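# Drop the whole wire into the bin using two arms

## Task

Get the entire wire inside the bin with every part of it beneath the bin's rim; a wire left dangling over the table edge may count as a failure.

## Robot and tools

Robot: two arms, left_arm and right_arm, each ending in a two-finger parallel gripper with a wrist camera. Scene frame: origin at table-top height, midway between the nominal arm bases; +x points out over the table, +z up, and left_arm sits on the +y side (these names do not match image left/right). Measured bases: left_arm at (+0.029, +0.282, 0) m, right_arm at (-0.015, -0.352, 0) m, yawed slightly. A camera stand is fixed behind the arms. Cameras: cam_high, cam_low, cam_left_wrist, cam_right_wrist, each 672x504; calibration was given but may be off by millimetres to a degree or two.

Gripper geometry: fingers extend along the gripper's +z axis and close along its y axis. end_effector_position is the point between the pads, just under 1 cm behind the tips.

The 14-number row. Every moving command is a single flat list of 14 numbers covering both arms, even if only one moves: left_arm dx, dy, dz, rx, ry, rz, opening, then right_arm in that same order. dx..rz are offsets (not poses) from that arm's current Hand target, along scene-frame axes; the rotation part rx, ry, rz is one rotation vector applied about the Hand target's position. Scale: 1.0 equals 0.6 m for translation or 180 degrees for rotation; values lie in [-1, 1]. Opening is absolute, not an offset: +1 fully open (about 87 mm between pads), +0.5 about 69 mm, 0 about 43 mm, -0.5 about 18 mm, -1 closed. Sending 0 for all six pose numbers of an arm re-requests its Hand target; to leave a gripper unchanged, resend its current opening, since a 0 there commands 43 mm.

execute_actions(actions, cameras): actions is a list of actions; each action is up to 15 rows of 14 numbers, one row per 1/30 s step, and a short action repeats its last row to fill 15 steps. Every row in one action is measured from the Hand target at that action's start, so repeating an offset in a new action moves further. An empty actions list returns state plus all camera images; otherwise images appear only if cameras lists names (["all"] for every one). Unknown camera names invalidate the call.

move(target, speed, blend, opening_speed, blocking, cameras): target is one 14-number row or a list of up to 15 rows, every row counted from the same starting Hand targets (not chained). speed is path top speed in m/s, 0.002 to 2.9, default 0.25 (turn rate limited to twice that in rad/s), one value or one per target. blend (m) rounds corners between listed targets; 0 stops at each. opening_speed (per second on the -1..+1 scale, at least 0.2) ramps the fingers. Whole move capped at 10 s. Paths are straight, ignore obstacles and the other arm, and lag or overshoot more at speed and near full reach. Avoid paths passing near an arm's own base (go around). The result adds a move: line, e.g. done, off_target, moving, held, fault; limits=paced means a pose was clipped, limits=held means steps were withheld. done means within 10 mm and 2 degrees; it says nothing about contact. blocking=false returns after about 0.5 s while the move continues.

wait(seconds 0 to 10): lets time pass holding commands; returns early if a running move ends. stop(): brakes a running move. zoom_image(camera, region [x0,y0,x1,y1], max 504x504 px) enlarges part of the latest image of that camera. read_manual gives only licence text. finished_scene(scene) ends the scene irreversibly; the goal must hold without the robot.

Results: end_effector_position (m) and end_effector_quat_wxyz in scene frame, possibly off by a few cm; Hand target (the commanded pose after clipping, base for next offsets); Tool commands; grip_measured on the command scale (may read up to ~1 mm off); Joint positions (gripper last, 0 closed to 1 open); Joint torques (include arm weight; joints 1-3 wrap at ±28 N m); joint velocities may say within noise; execute_actions results list some step positions. Orientation commands are clipped to within 40 degrees of the measured orientation each step. Grippers often stop short or sag at long reach; check pose after moves, correct tilt, and send the missing distance as a new offset. Small moves may not happen or go sideways.

Gripping: after first contact keep commanding an opening about 0.04 below the grip_measured reading for a full-force hold; smaller margins grip lighter. Very thin items get less force. Fast closing can squeeze too hard.

Avoid: dropping or releasing the wire while it moves, hitting fixed or heavy things, hard pushes, letting anything fall off the table, the two grippers or cameras touching each other (the clearance check does not guard grippers), closing a gripper on the other arm's fingers, and strain on the wrist camera cables. An arm blocked by something keeps pushing until commanded back past its gripper. Motors heat when holding loads, stretched out, or pushing; MOTOR HOT appears at 75 °C, a fold fault at 90 °C disables that arm, and at 100 °C it collapses. Objects may occasionally get nudged by outside pushes. Time passes while you think and write.

Each tool is called after "Request:" by a JSON object that holds its "name" and its "arguments".

## Session

Request:
{"name": "execute_actions", "arguments": {"actions": []}}

Scene clock: 0.00 s.
left_arm: end_effector_position=(+0.3458, +0.2181, +0.2254) grip_measured=+0.998 end_effector_quat_wxyz=(+0.569, -0.266, +0.747, -0.217) | right_arm: end_effector_position=(+0.2234, -0.1913, +0.2309) grip_measured=+1.000 end_effector_quat_wxyz=(+0.629, +0.193, +0.722, +0.212)
Joint positions: left_arm=[-0.207 0.8 0.631 -0.096 -0.178 -0.756 0.999] | right_arm=[1.088 0.715 0.536 -0.038 0.992 0.77 1]
Joint velocities: within noise
Joint torques (N m): no reading
Motor temperatures (°C): left_arm=[19 27 25 22 20 18 20] | right_arm=[21 24 24 21 20 20 20]
Heat: left arm: 27 °C; right arm: 24 °C.
Hand target: left_arm +0.3480, +0.2182, +0.2377; +0.581, -0.265, +0.737, -0.223 | right_arm +0.2233, -0.1913, +0.2321; +0.629, +0.193, +0.722, +0.213
Tool commands: left_gripper/opening=+1.0 right_gripper/opening=+1.0
camera_calibration:
cam_left_wrist: T_world_to_cam=[[0.160697, -0.747546, 0.644477, -0.0437401], [-0.873788, -0.411398, -0.259317, 0.471329], [0.458988, -0.521466, -0.719308, 0.259682], [0, 0, 0, 1]] pos_world=[0.299679, 0.296621, 0.337204]
cam_right_wrist: T_world_to_cam=[[-0.012041, -0.828963, -0.559174, -0.028777], [-0.846925, 0.305741, -0.435017, 0.368436], [0.531575, 0.468341, -0.705751, 0.282775], [0, 0, 0, 1]] pos_world=[0.161375, -0.268936, 0.343753]

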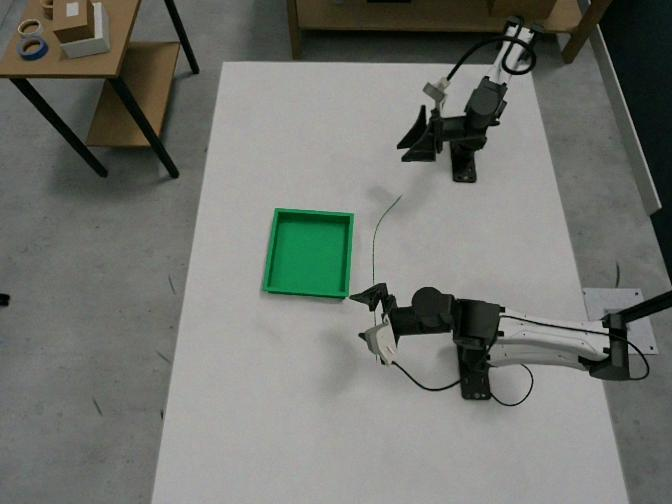

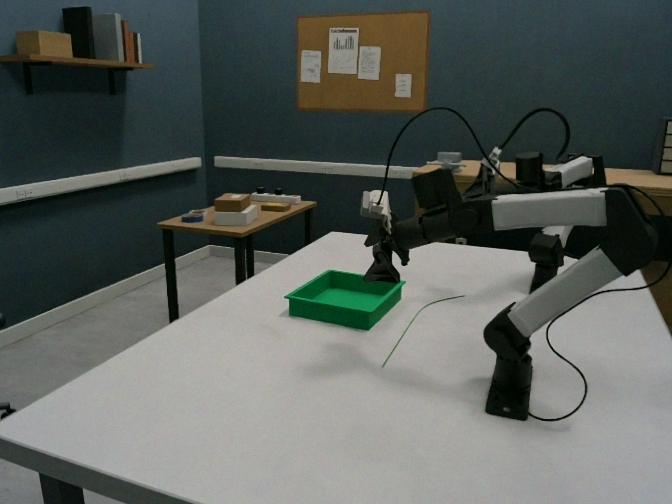

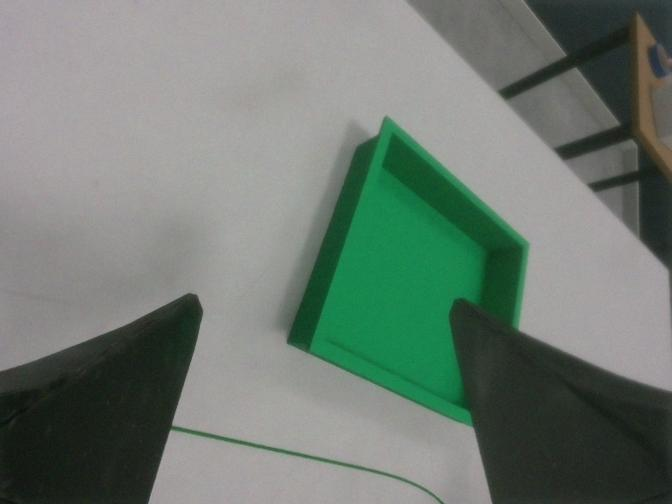

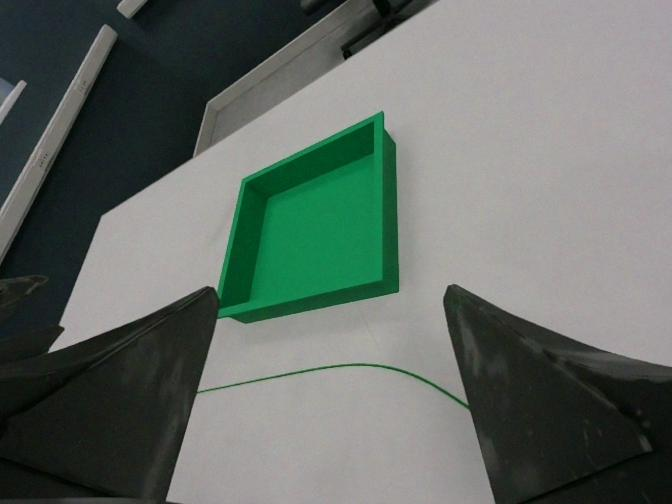

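Request:
{"name": "zoom_image", "arguments": {"camera": "cam_low", "region": [270, 240, 500, 400]}}

Request:
{"name": "zoom_image", "arguments": {"camera": "cam_high", "region": [240, 180, 440, 380]}}

Scaled by 2.191 from the camera's 672x504 image, which has a finer 960x720 frame.

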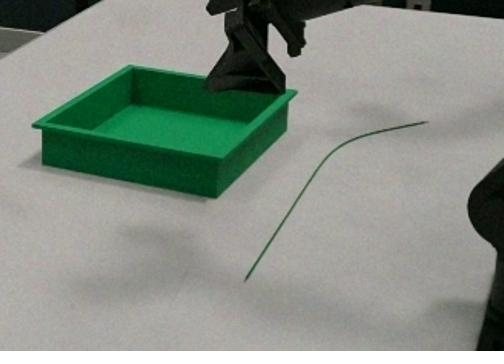

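Scaled by 2.520 from the camera's 672x504 image, which has a finer 960x720 frame.

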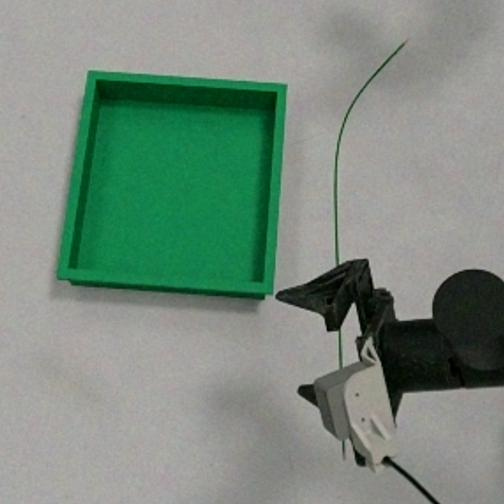

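Request:
{"name": "move", "arguments": {"target": [-0.138,-0.105,-0.230,-0.179,0.402,0.236,0,0.028,0.152,-0.220,0.3136,0.390,-0.381,0], "speed": 0.3, "cameras": ["all"]}}

Scene clock: 8.73 s.
left_arm: end_effector_position=(+0.2643, +0.1552, +0.0942) grip_measured=+0.000 end_effector_quat_wxyz=(-0.007, +0.701, -0.713, +0.004) | right_arm: end_effector_position=(+0.2368, -0.1027, +0.0990) grip_measured=+0.000 end_effector_quat_wxyz=(-0.113, +0.683, +0.722, +0.013)
Joint positions: left_arm=[-0.351 1.484 1.114 -1.188 -0.009 -1.906 0.5] | right_arm=[0.589 1.812 1.439 -1.229 -0.225 2.08 0.5]
Joint torques (N m): left_arm=[0.54 -3.99 8.35 -0.14 0.05 -0.05] | right_arm=[-0.29 -5.85 6.86 0.16 -0.17 0.09]
Heat: left arm: 28 °C; right arm: 26 °C.
Hand target: left_arm +0.2652, +0.1552, +0.0998; +0.000, +0.707, -0.707, +0.000 | right_arm +0.2401, -0.0999, +0.1002; -0.001, +0.844, +0.537, +0.000
Off the commanded pose: left_arm 0.006 m, 1 deg | right_arm 0.004 m, 31 deg.
joint sent to its limit (right arm) — joint 6 (wrist roll), upper limit. The joint targets are off in orientation, not in position.
move: off_target (right_arm)
camera_calibration:
cam_left_wrist: T_world_to_cam=[[0.999915, 0.00883481, 0.00958647, -0.272505], [-0.001656, -0.643313, 0.765601, 0.0491276], [0.012931, -0.765552, -0.643244, 0.318517], [0, 0, 0, 1]] pos_world=[0.268444, 0.277853, 0.169884]
cam_right_wrist: T_world_to_cam=[[-0.989077, -0.0560865, 0.136314, 0.212842], [0.0908211, 0.4965, 0.863272, -0.0357608], [-0.116098, 0.866223, -0.485983, 0.313534], [0, 0, 0, 1]] pos_world=[0.250166, -0.241898, 0.15423]

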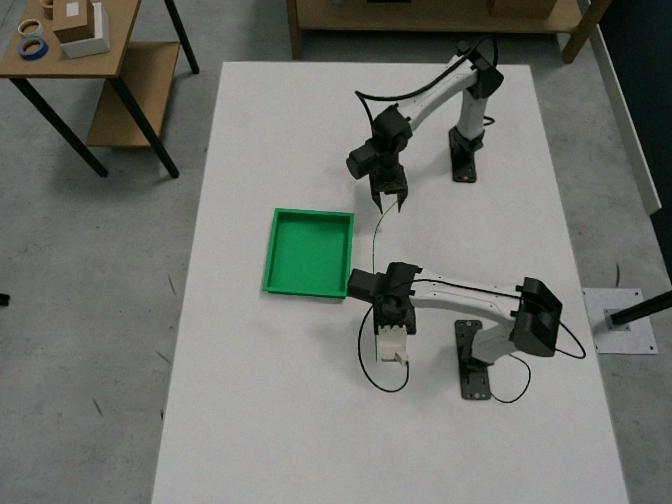

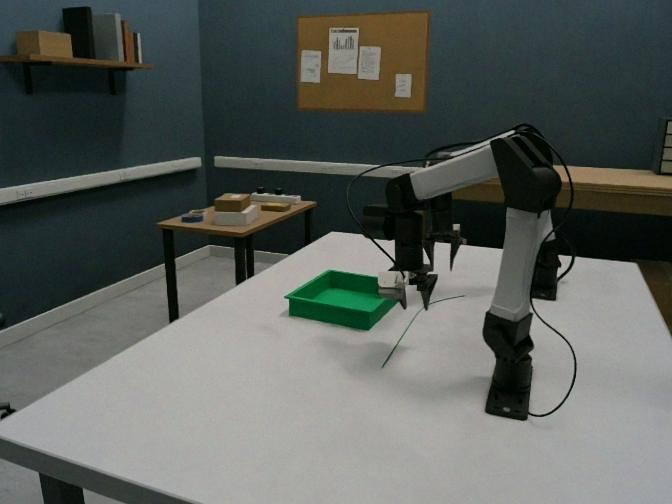

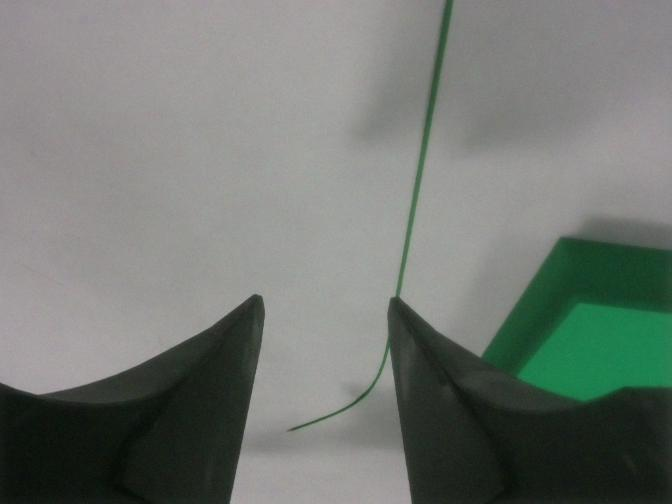

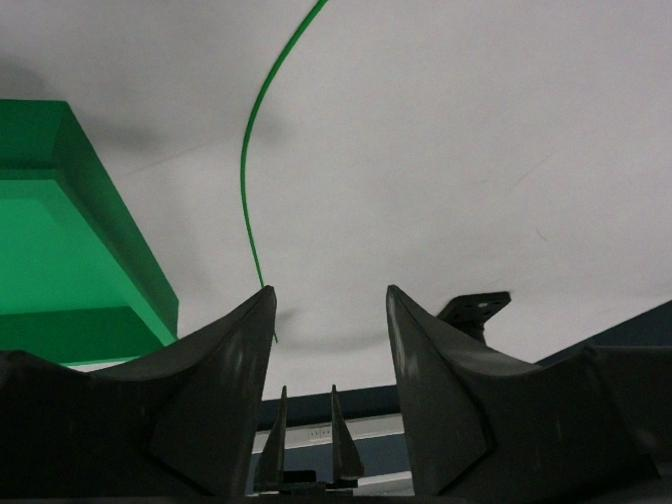

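Request:
{"name": "move", "arguments": {"target": [0.064,0,-0.075,0,0,0,-0.2,0.05,0.055,-0.075,0,0,0.1667,-0.2], "speed": 0.2, "cameras": ["all"]}}

Scene clock: 11.73 s.
left_arm: end_effector_position=(+0.2965, +0.1571, +0.0514) grip_measured=-0.200 end_effector_quat_wxyz=(+0.000, +0.707, -0.707, -0.009) | right_arm: end_effector_position=(+0.2608, -0.0722, +0.0561) grip_measured=-0.200 end_effector_quat_wxyz=(-0.027, +0.646, +0.763, -0.006)
Joint positions: left_arm=[-0.305 1.657 1.114 -1.043 -0.008 -1.877 0.4] | right_arm=[0.697 1.992 1.55 -1.15 -0.052 2.08 0.4]
Joint torques (N m): left_arm=[0.46 -5.48 7.45 0.19 0.04 0.14] | right_arm=[0.47 -7.45 6.75 0.43 0.22 0.09]
Heat: left arm: 28 °C; right arm: 26 °C.
Hand target: left_arm +0.3037, +0.1552, +0.0548; +0.000, +0.707, -0.707, +0.000 | right_arm +0.2700, -0.0670, +0.0551; -0.001, +0.676, +0.737, -0.001
Off the commanded pose: left_arm 0.008 m, 1 deg | right_arm 0.011 m, 6 deg.
joint sent to its limit (right arm) — joint 6 (wrist roll), upper limit. The joint targets are off in orientation, not in position.
move: off_target (right_arm)
camera_calibration:
cam_left_wrist: T_world_to_cam=[[0.999534, 0.0252797, -0.017099, -0.305401], [0.0294234, -0.649386, 0.759889, 0.0752885], [0.00810591, -0.760038, -0.649828, 0.29296], [0, 0, 0, 1]] pos_world=[0.300668, 0.279272, 0.12794]
cam_right_wrist: T_world_to_cam=[[-0.986855, -0.155856, 0.0427385, 0.241732], [-0.0622337, 0.610555, 0.789525, 0.0363238], [-0.149147, 0.776487, -0.612228, 0.278244], [0, 0, 0, 1]] pos_world=[0.282314, -0.200555, 0.131339]

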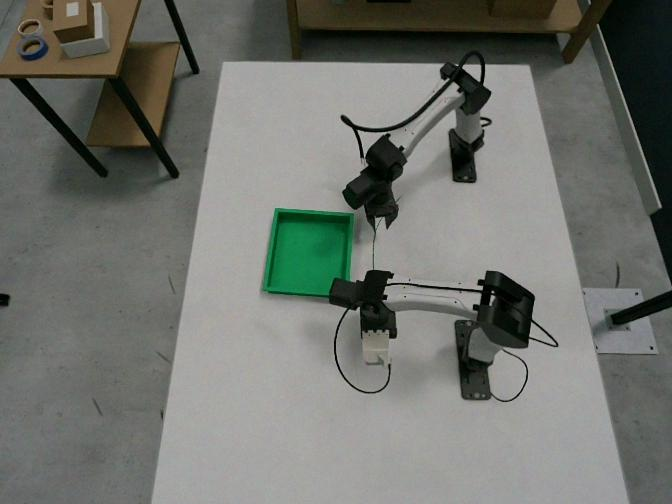

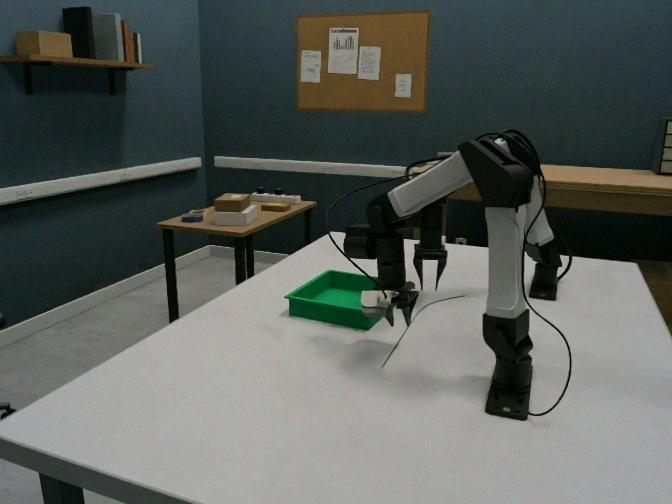

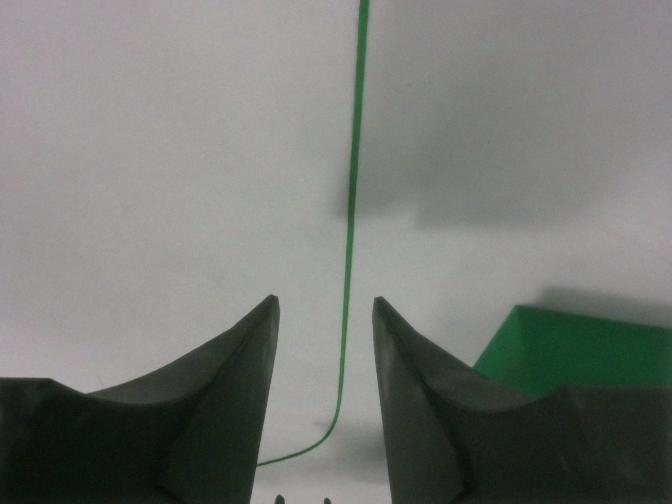

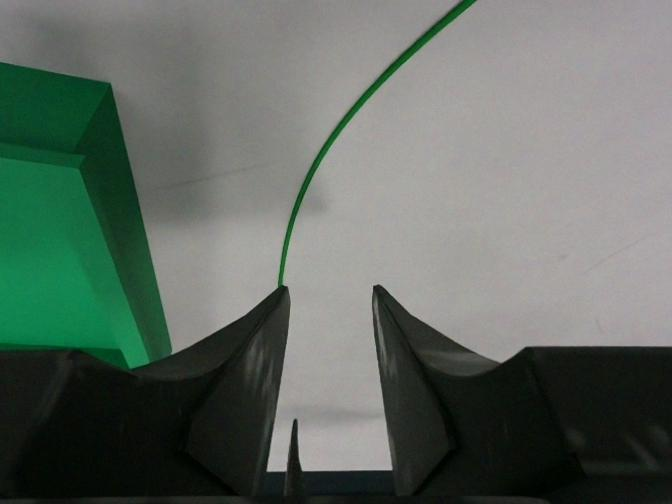

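Request:
{"name": "move", "arguments": {"target": [0.019,-0.003,-0.057,0,0,0,-0.2,0.018,0.0,-0.06,0,0,0,-0.2], "speed": 0.12, "cameras": ["all"]}}

Request:
{"name": "zoom_image", "arguments": {"camera": "cam_low", "region": [330, 240, 490, 380]}}

Scene clock: 13.47 s.
left_arm: end_effector_position=(+0.3170, +0.1520, +0.0246) grip_measured=-0.200 end_effector_quat_wxyz=(-0.006, +0.707, -0.707, +0.004) | right_arm: end_effector_position=(+0.2813, -0.0607, +0.0333) grip_measured=-0.200 end_effector_quat_wxyz=(-0.018, +0.647, +0.762, +0.016)
Joint positions: left_arm=[-0.301 1.745 1.1 -0.914 -0.008 -1.871 0.4] | right_arm=[0.692 2.056 1.55 -1.039 -0.042 2.08 0.4]
Joint torques (N m): left_arm=[0.57 -6.13 4.7 0.24 0.05 0.15] | right_arm=[-0.24 -7.77 3.15 0.53 0.22 0.07]
Heat: left arm: 28 °C; right arm: 26 °C.
Hand target: left_arm +0.3149, +0.1534, +0.0205; +0.000, +0.707, -0.707, +0.000 | right_arm +0.2808, -0.0670, +0.0191; -0.001, +0.676, +0.737, -0.001
Off the commanded pose: left_arm 0.005 m, 1 deg | right_arm 0.016 m, 5 deg.
joint sent to its limit (right arm) — joint 6 (wrist roll), upper limit. The joint targets are off in orientation, not in position.
move: off_target (right_arm)
camera_calibration:
cam_left_wrist: T_world_to_cam=[[0.999666, 0.0241356, 0.00918722, -0.326712], [0.00848844, -0.643069, 0.765762, 0.0971284], [0.0243901, -0.765428, -0.643059, 0.266942], [0, 0, 0, 1]] pos_world=[0.319268, 0.274671, 0.100284]
cam_right_wrist: T_world_to_cam=[[-0.988529, -0.151019, -0.00186173, 0.266875], [-0.0922063, 0.593704, 0.799383, 0.0555702], [-0.119616, 0.790386, -0.600818, 0.250533], [0, 0, 0, 1]] pos_world=[0.298905, -0.190707, 0.1066]

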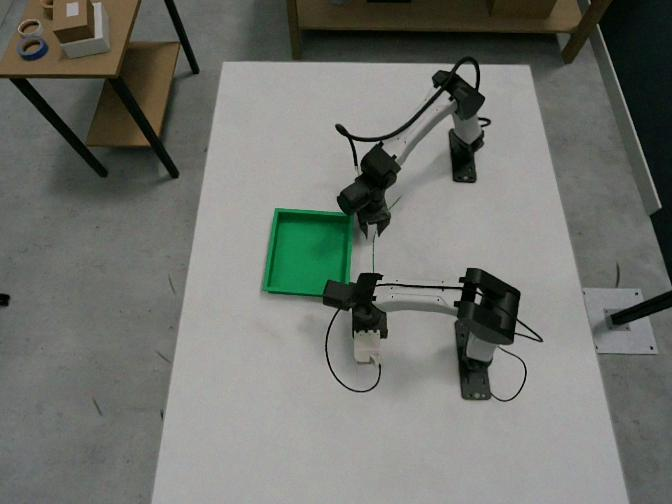

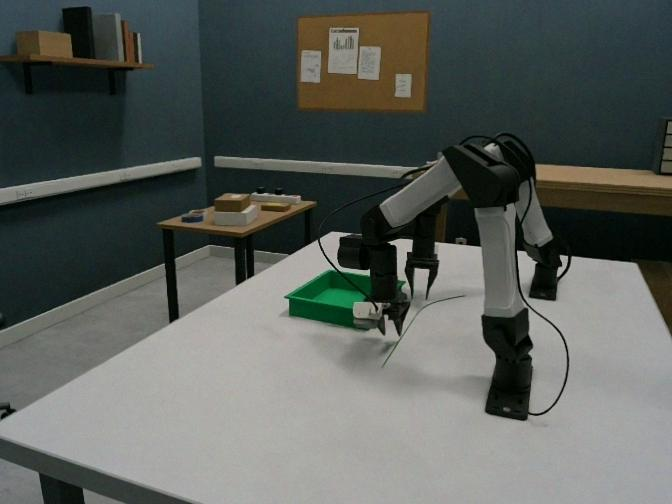

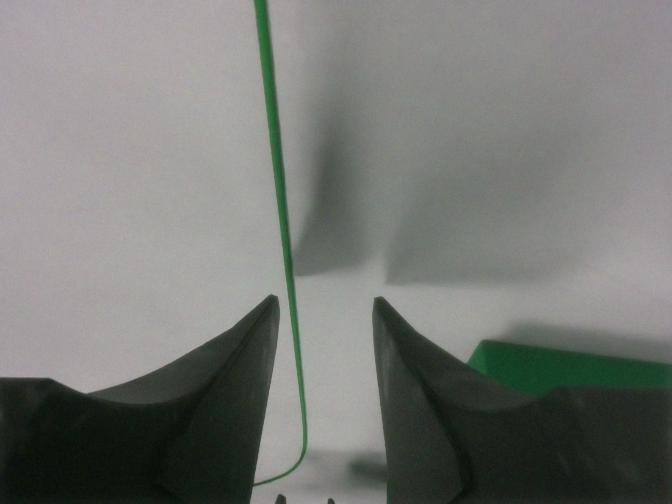

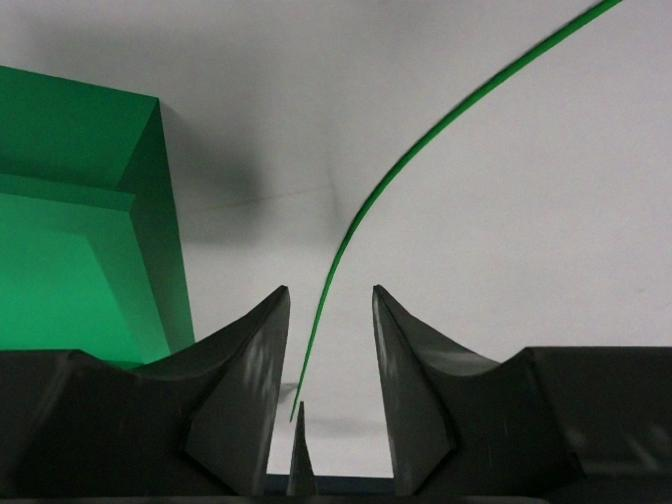

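Scaled by 3.150 from the camera's 672x504 image, which has a finer 960x720 frame.

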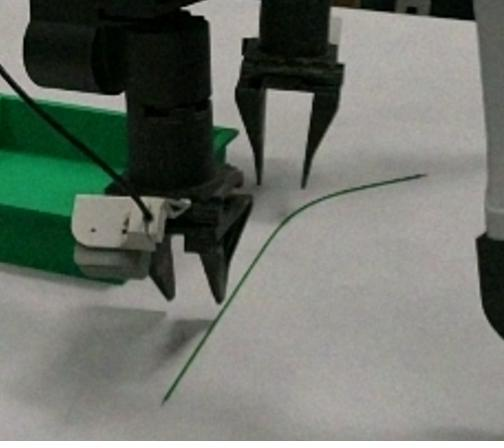

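Request:
{"name": "move", "arguments": {"target": [-0.0175,0,-0.018,0,0,0,-0.2,-0.01,0.0,-0.02,0,0,0,-0.2], "speed": 0.06, "cameras": ["cam_left_wrist","cam_right_wrist"]}}

Request:
{"name": "execute_actions", "arguments": {"actions": [], "cameras": ["cam_low"]}}

Request:
{"name": "zoom_image", "arguments": {"camera": "cam_low", "region": [330, 240, 490, 380]}}

Scene clock: 15.17 s.
left_arm: end_effector_position=(+0.3071, +0.1538, +0.0124) grip_measured=-0.200 end_effector_quat_wxyz=(+0.001, +0.707, -0.707, -0.002) | right_arm: end_effector_position=(+0.2774, -0.0638, +0.0199) grip_measured=-0.200 end_effector_quat_wxyz=(-0.019, +0.647, +0.762, +0.014)
Joint positions: left_arm=[-0.301 1.745 1.047 -0.878 -0.001 -1.871 0.4] | right_arm=[0.692 2.056 1.494 -0.988 -0.042 2.08 0.4]
Joint torques (N m): left_arm=[-0.23 -7.56 3.33 0.35 -0.03 0.01] | right_arm=[0.47 -7.72 3.37 0.53 0.22 0.08]
Heat: left arm: 28 °C; right arm: 26 °C.
Hand target: left_arm +0.3045, +0.1534, +0.0097; +0.000, +0.707, -0.707, +0.000 | right_arm +0.2748, -0.0669, +0.0071; -0.001, +0.676, +0.737, +0.000
Off the commanded pose: left_arm 0.004 m, 0 deg | right_arm 0.013 m, 5 deg.
joint sent to its limit (right arm) — joint 6 (wrist roll), upper limit. The joint targets are off in orientation, not in position.
move: off_target (right_arm)
camera_calibration:
cam_left_wrist: T_world_to_cam=[[0.999664, 0.0240466, -0.009648, -0.316468], [0.0228404, -0.642055, 0.766319, 0.103208], [0.0122328, -0.766282, -0.642388, 0.264649], [0, 0, 0, 1]] pos_world=[0.310767, 0.276671, 0.0878641]
cam_right_wrist: T_world_to_cam=[[-0.988526, -0.151046, 0.00146934, 0.262543], [-0.0898242, 0.595622, 0.798227, 0.0672808], [-0.121444, 0.788936, -0.602355, 0.244866], [0, 0, 0, 1]] pos_world=[0.295312, -0.193601, 0.0934053]
Images, in order (width x height): cam_left_wrist 672x504, cam_right_wrist 672x504.

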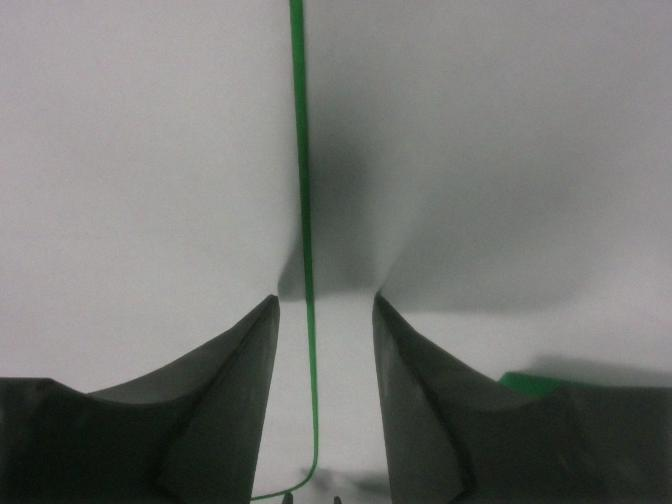

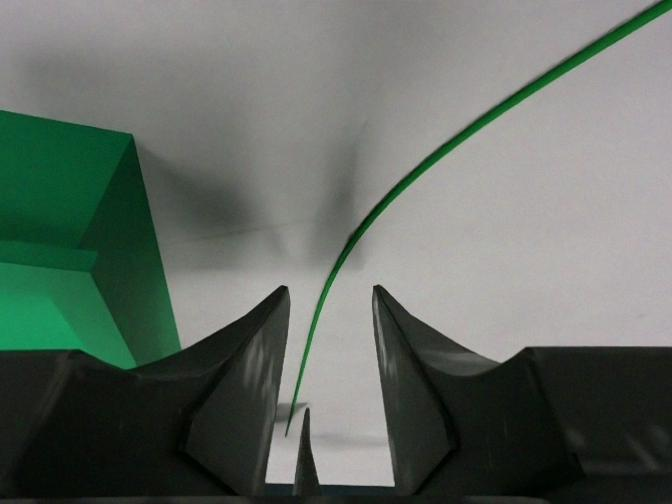

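Scene clock: 15.17 s.
left_arm: end_effector_position=(+0.3071, +0.1538, +0.0124) grip_measured=-0.200 end_effector_quat_wxyz=(+0.001, +0.707, -0.707, -0.002) | right_arm: end_effector_position=(+0.2774, -0.0638, +0.0199) grip_measured=-0.200 end_effector_quat_wxyz=(-0.019, +0.647, +0.762, +0.014)
Joint positions: left_arm=[-0.301 1.745 1.047 -0.878 -0.001 -1.871 0.4] | right_arm=[0.692 2.056 1.494 -0.988 -0.042 2.08 0.4]
Joint velocities: within noise
Joint torques (N m): left_arm=[-0.23 -7.56 3.33 0.35 -0.03 0.01] | right_arm=[0.47 -7.72 3.37 0.53 0.22 0.08]
Motor temperatures (°C): left_arm=[19 28 28 23 20 18 20] | right_arm=[21 25 26 21 20 20 20]
Heat: left arm: 28 °C; right arm: 26 °C.
Hand target: left_arm +0.3045, +0.1534, +0.0097; +0.000, +0.707, -0.707, +0.000 | right_arm +0.2748, -0.0669, +0.0071; -0.001, +0.676, +0.737, +0.000
Tool commands: left_gripper/opening=-0.2 right_gripper/opening=-0.2
Off the commanded pose: left_arm 0.004 m, 0 deg | right_arm 0.013 m, 5 deg.
Images, in order (width x height): cam_low 672x504.

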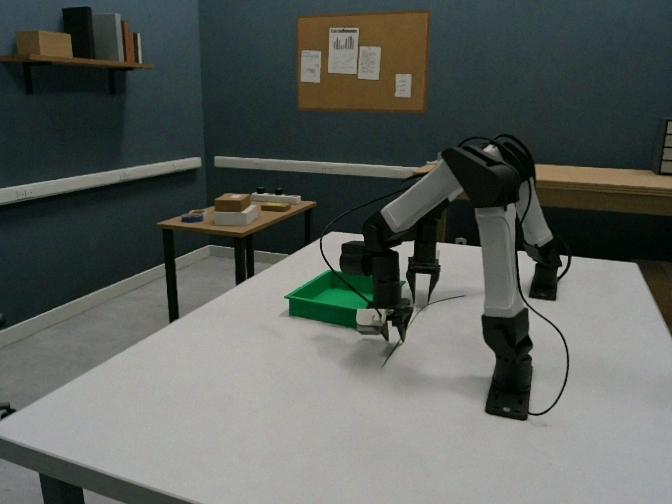

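Scaled by 3.150 from the camera's 672x504 image, which has a finer 960x720 frame.

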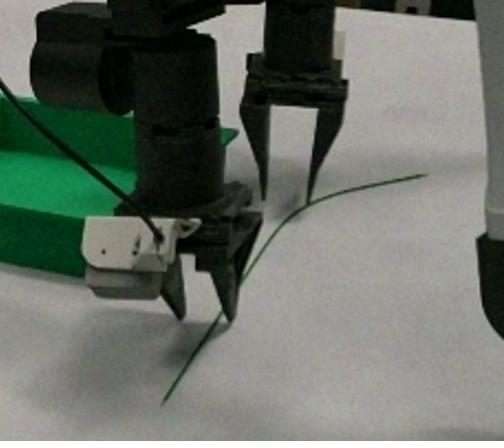

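Request:
{"name": "move", "arguments": {"target": [-0.005,0,-0.014,0,0,0,-0.2,-0.0,0.0,-0.023,0,0,0,-0.2], "speed": 0.04, "cameras": ["cam_left_wrist","cam_right_wrist","cam_low"]}}

Request:
{"name": "zoom_image", "arguments": {"camera": "cam_low", "region": [330, 240, 490, 380]}}

Scene clock: 16.80 s.
left_arm: end_effector_position=(+0.3068, +0.1539, +0.0119) grip_measured=-0.200 end_effector_quat_wxyz=(-0.003, +0.707, -0.707, +0.005) | right_arm: end_effector_position=(+0.2779, -0.0634, +0.0073) grip_measured=-0.200 end_effector_quat_wxyz=(-0.019, +0.647, +0.762, +0.016)
Joint positions: left_arm=[-0.301 1.73 1.026 -0.854 -0.001 -1.871 0.4] | right_arm=[0.692 2.072 1.465 -0.94 -0.042 2.08 0.4]
Joint torques (N m): left_arm=[-0.46 -5.56 2.52 0.51 -0.03 -0.02] | right_arm=[0.38 -7.54 3.32 0.53 0.18 0.08]
Heat: left arm: 29 °C; right arm: 26 °C.
Hand target: left_arm +0.3016, +0.1534, +0.0014; +0.000, +0.707, -0.707, +0.000 | right_arm +0.2748, -0.0669, -0.0066; -0.001, +0.676, +0.737, +0.000
Off the commanded pose: left_arm 0.012 m, 1 deg | right_arm 0.015 m, 5 deg.
joint sent to its limit (right arm) — joint 6 (wrist roll), upper limit. The joint targets are off in orientation, not in position.
move: off_target (left_arm, right_arm)
camera_calibration:
cam_left_wrist: T_world_to_cam=[[0.999686, 0.0240659, 0.00698183, -0.316344], [0.00998251, -0.638038, 0.76994, 0.106871], [0.022984, -0.769629, -0.638078, 0.261515], [0, 0, 0, 1]] pos_world=[0.309167, 0.277071, 0.0867916]
cam_right_wrist: T_world_to_cam=[[-0.988526, -0.151043, -0.00115373, 0.263095], [-0.0917072, 0.594088, 0.799156, 0.0775966], [-0.120022, 0.790092, -0.601123, 0.236739], [0, 0, 0, 1]] pos_world=[0.295607, -0.193406, 0.0806008]
Images, in order (width x height): cam_low 672x504, cam_left_wrist 672x504, cam_right_wrist 672x504.

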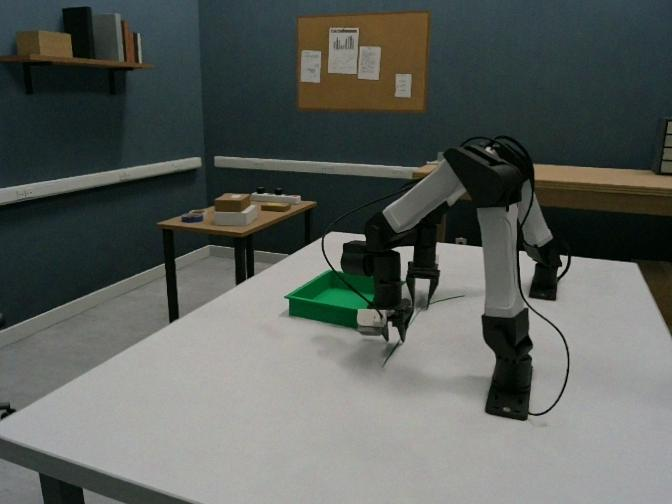

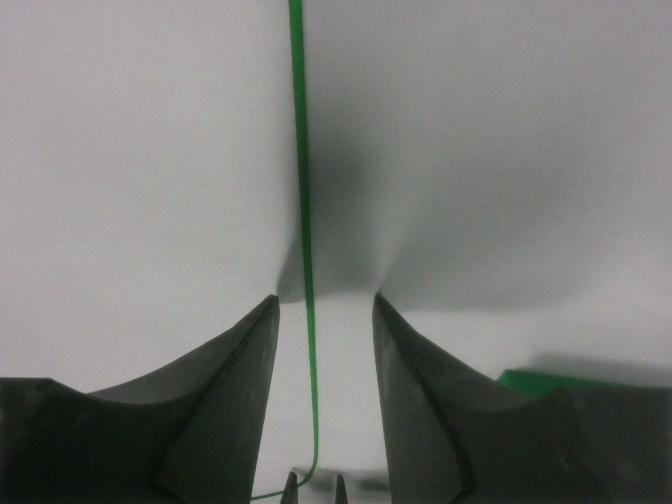

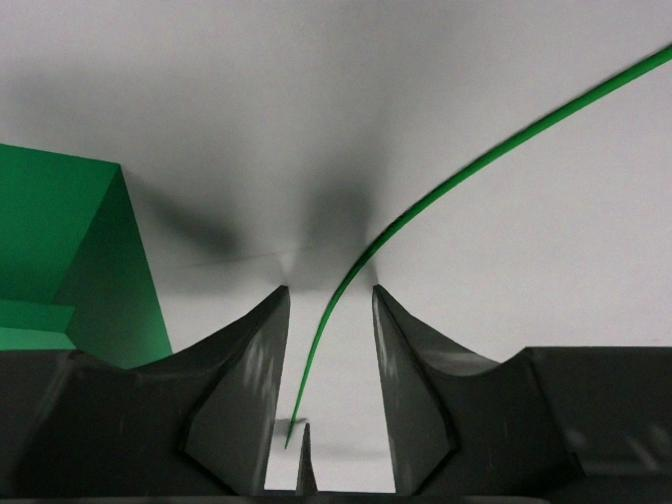

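Scaled by 3.150 from the camera's 672x504 image, which has a finer 960x720 frame.

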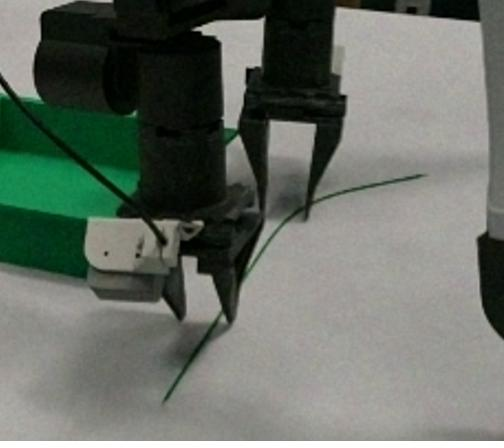

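Request:
{"name": "move", "arguments": {"target": [0,0,-0.008,0,0,0,-0.2,0,0,-0.006,0,0,0,-0.2], "speed": 0.03}}

Request:
{"name": "move", "arguments": {"target": [0,0,0,0,0,0,-1,0,0,0,0,0,0,-1], "opening_speed": 0.8, "cameras": ["cam_left_wrist","cam_right_wrist"]}}

Scene clock: 18.77 s.
left_arm: end_effector_position=(+0.3066, +0.1538, +0.0116) grip_measured=-0.200 end_effector_quat_wxyz=(-0.004, +0.707, -0.707, +0.007) | right_arm: end_effector_position=(+0.2784, -0.0630, +0.0051) grip_measured=-0.200 end_effector_quat_wxyz=(-0.018, +0.647, +0.762, +0.018)
Joint positions: left_arm=[-0.301 1.726 1.019 -0.847 -0.001 -1.871 0.4] | right_arm=[0.692 2.075 1.459 -0.928 -0.042 2.081 0.4]
Joint torques (N m): left_arm=[-0.51 -4.41 2.11 0.63 -0.04 -0.01] | right_arm=[0.47 -7.32 3.18 0.54 0.18 0.07]
Heat: left arm: 29 °C; right arm: 26 °C.
Hand target: left_arm +0.3015, +0.1534, -0.0035; +0.000, +0.707, -0.707, +0.000 | right_arm +0.2748, -0.0670, -0.0103; -0.001, +0.676, +0.737, -0.001
Off the commanded pose: left_arm 0.016 m, 1 deg | right_arm 0.016 m, 5 deg.
joint sent to its limit (right arm) — joint 6 (wrist roll), upper limit. The joint targets are off in orientation, not in position.
move: off_target (left_arm, right_arm)

Scene clock: 19.97 s.
left_arm: end_effector_position=(+0.3204, +0.1531, +0.0121) grip_measured=-0.968 end_effector_quat_wxyz=(-0.025, +0.709, -0.704, +0.026) | right_arm: end_effector_position=(+0.2786, -0.0629, +0.0051) grip_measured=-0.939 end_effector_quat_wxyz=(-0.018, +0.647, +0.762, +0.018)
Joint positions: left_arm=[-0.301 1.726 1.019 -0.795 -0.019 -1.879 0.016] | right_arm=[0.692 2.075 1.459 -0.927 -0.042 2.081 0.031]
Joint torques (N m): left_arm=[-0.44 -4.49 2.35 0.16 0.16 0.06] | right_arm=[0.43 -7.31 3.23 0.55 0.19 0.07]
Heat: left arm: 29 °C; right arm: 26 °C.
Hand target: left_arm +0.3015, +0.1534, -0.0035; +0.000, +0.707, -0.707, +0.000 | right_arm +0.2749, -0.0670, -0.0103; -0.001, +0.676, +0.737, -0.001
Off the commanded pose: left_arm 0.024 m, 4 deg | right_arm 0.016 m, 5 deg.
joint sent to its limit (right arm) — joint 6 (wrist roll), upper limit. The joint targets are off in orientation, not in position.
move: off_target (left_arm, right_arm)
camera_calibration:
cam_left_wrist: T_world_to_cam=[[0.997268, 0.0320162, 0.0665762, -0.331049], [-0.0308503, -0.638373, 0.769108, 0.119339], [0.0671243, -0.769061, -0.635641, 0.246532], [0, 0, 0, 1]] pos_world=[0.317278, 0.27638, 0.0869611]
cam_right_wrist: T_world_to_cam=[[-0.988574, -0.150652, -0.00497471, 0.263912], [-0.0942891, 0.592299, 0.800182, 0.0797179], [-0.117603, 0.791509, -0.599736, 0.234556], [0, 0, 0, 1]] pos_world=[0.295998, -0.193111, 0.0781958]
Images, in order (width x height): cam_left_wrist 672x504, cam_right_wrist 672x504.

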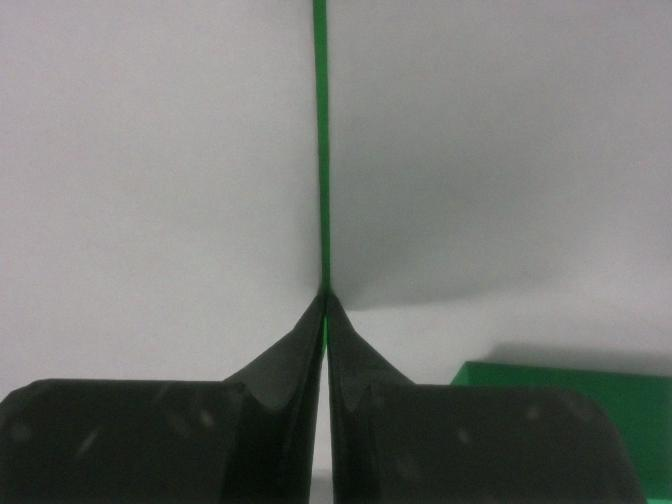

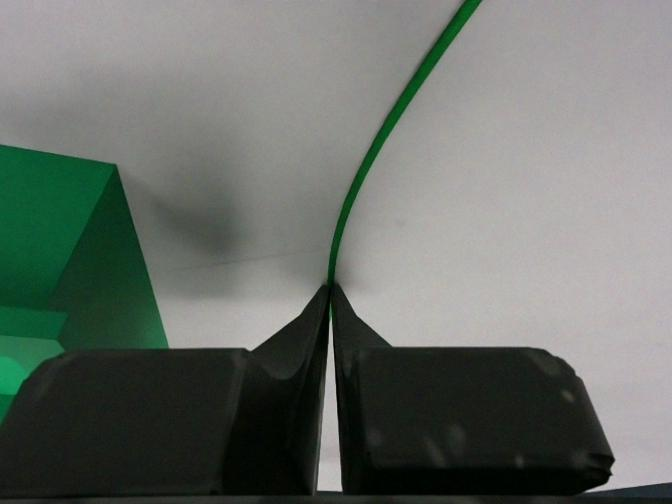

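Request:
{"name": "move", "arguments": {"target": [0.031,0,0.28,0,0,0,-1,0.006,0.006,0.29,0,0,0,-1], "speed": 0.1, "cameras": ["all"]}}

Request:
{"name": "zoom_image", "arguments": {"camera": "cam_low", "region": [270, 200, 500, 400]}}

Request:
{"name": "zoom_image", "arguments": {"camera": "cam_high", "region": [240, 150, 460, 400]}}

Scene clock: 22.80 s.
left_arm: end_effector_position=(+0.3221, +0.1509, +0.1564) grip_measured=-0.968 end_effector_quat_wxyz=(-0.001, +0.707, -0.707, +0.001) | right_arm: end_effector_position=(+0.2780, -0.0634, +0.1614) grip_measured=-0.939 end_effector_quat_wxyz=(-0.020, +0.648, +0.762, +0.008)
Joint positions: left_arm=[-0.296 1.704 1.586 -1.45 -0.001 -1.866 0.016] | right_arm=[0.692 2.049 2.054 -1.567 -0.042 2.081 0.031]
Joint torques (N m): left_arm=[0.53 -7.36 8.08 -0.15 -0.03 0.14] | right_arm=[0.47 -8.69 6.34 0.19 0.17 0.07]
Heat: left arm: 29 °C; right arm: 27 °C.
Hand target: left_arm +0.3202, +0.1535, +0.1645; +0.000, +0.707, -0.707, +0.000 | right_arm +0.2784, -0.0635, +0.1637; -0.001, +0.676, +0.737, -0.001
Off the commanded pose: left_arm 0.009 m, 0 deg | right_arm 0.002 m, 5 deg.
joint sent to its limit (right arm) — joint 4 (wrist pitch), lower limit; joint 6 (wrist roll), upper limit. The joint targets are off in orientation, not in position.
move: off_target (right_arm)
camera_calibration:
cam_left_wrist: T_world_to_cam=[[0.999699, 0.0244354, -0.00234822, -0.331218], [0.0174612, -0.640597, 0.767678, -0.00808897], [0.0172543, -0.767488, -0.640831, 0.353047], [0, 0, 0, 1]] pos_world=[0.325168, 0.273871, 0.231676]
cam_right_wrist: T_world_to_cam=[[-0.988575, -0.150231, 0.01226, 0.261305], [-0.0816605, 0.602167, 0.794183, -0.047045], [-0.126694, 0.784108, -0.607555, 0.33193], [0, 0, 0, 1]] pos_world=[0.296531, -0.192684, 0.235824]

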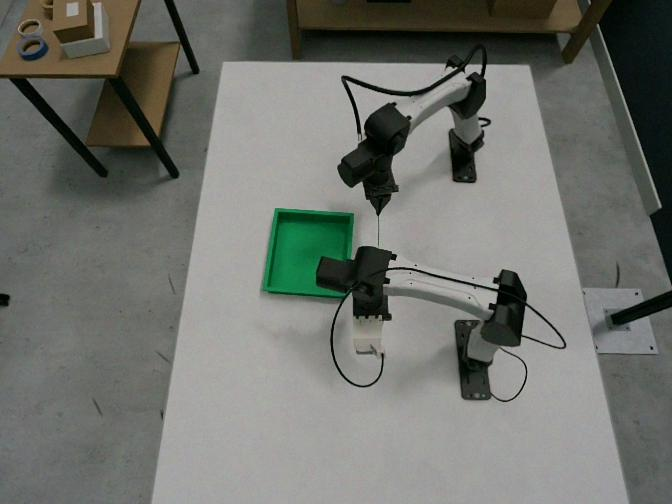

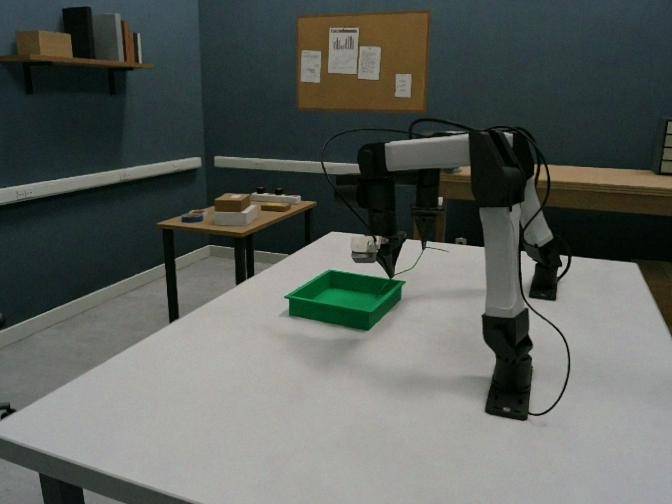

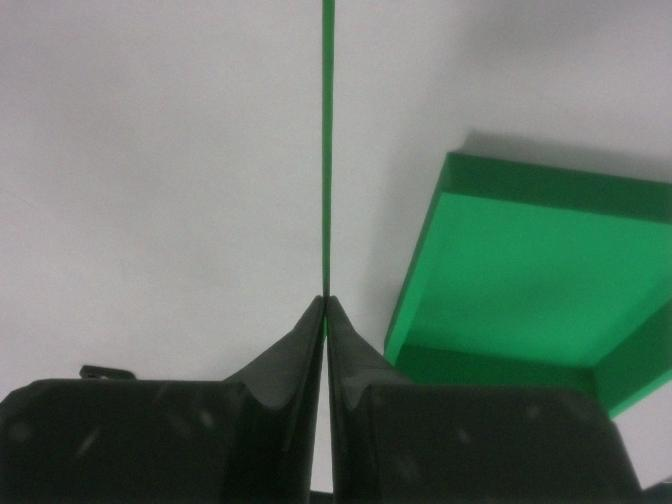

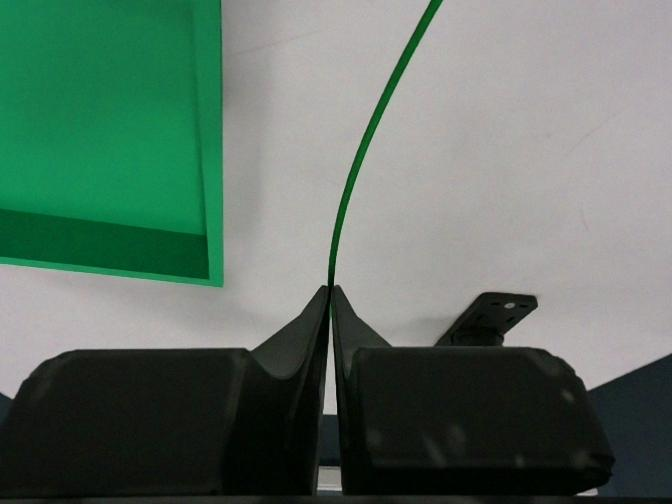

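Scaled by 2.191 from the camera's 672x504 image, which has a finer 960x720 frame.

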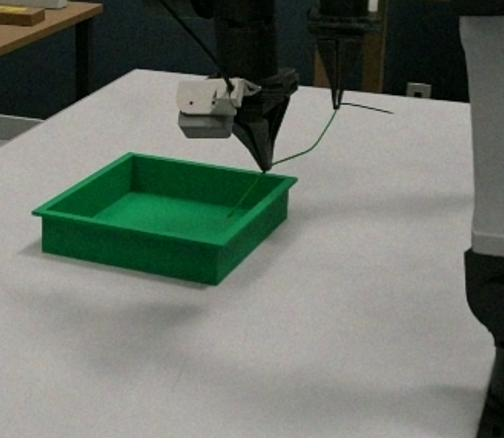

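Scaled by 2.016 from the camera's 672x504 image, which has a finer 960x720 frame.

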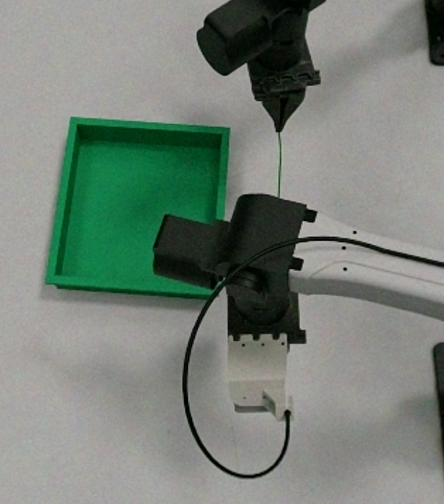

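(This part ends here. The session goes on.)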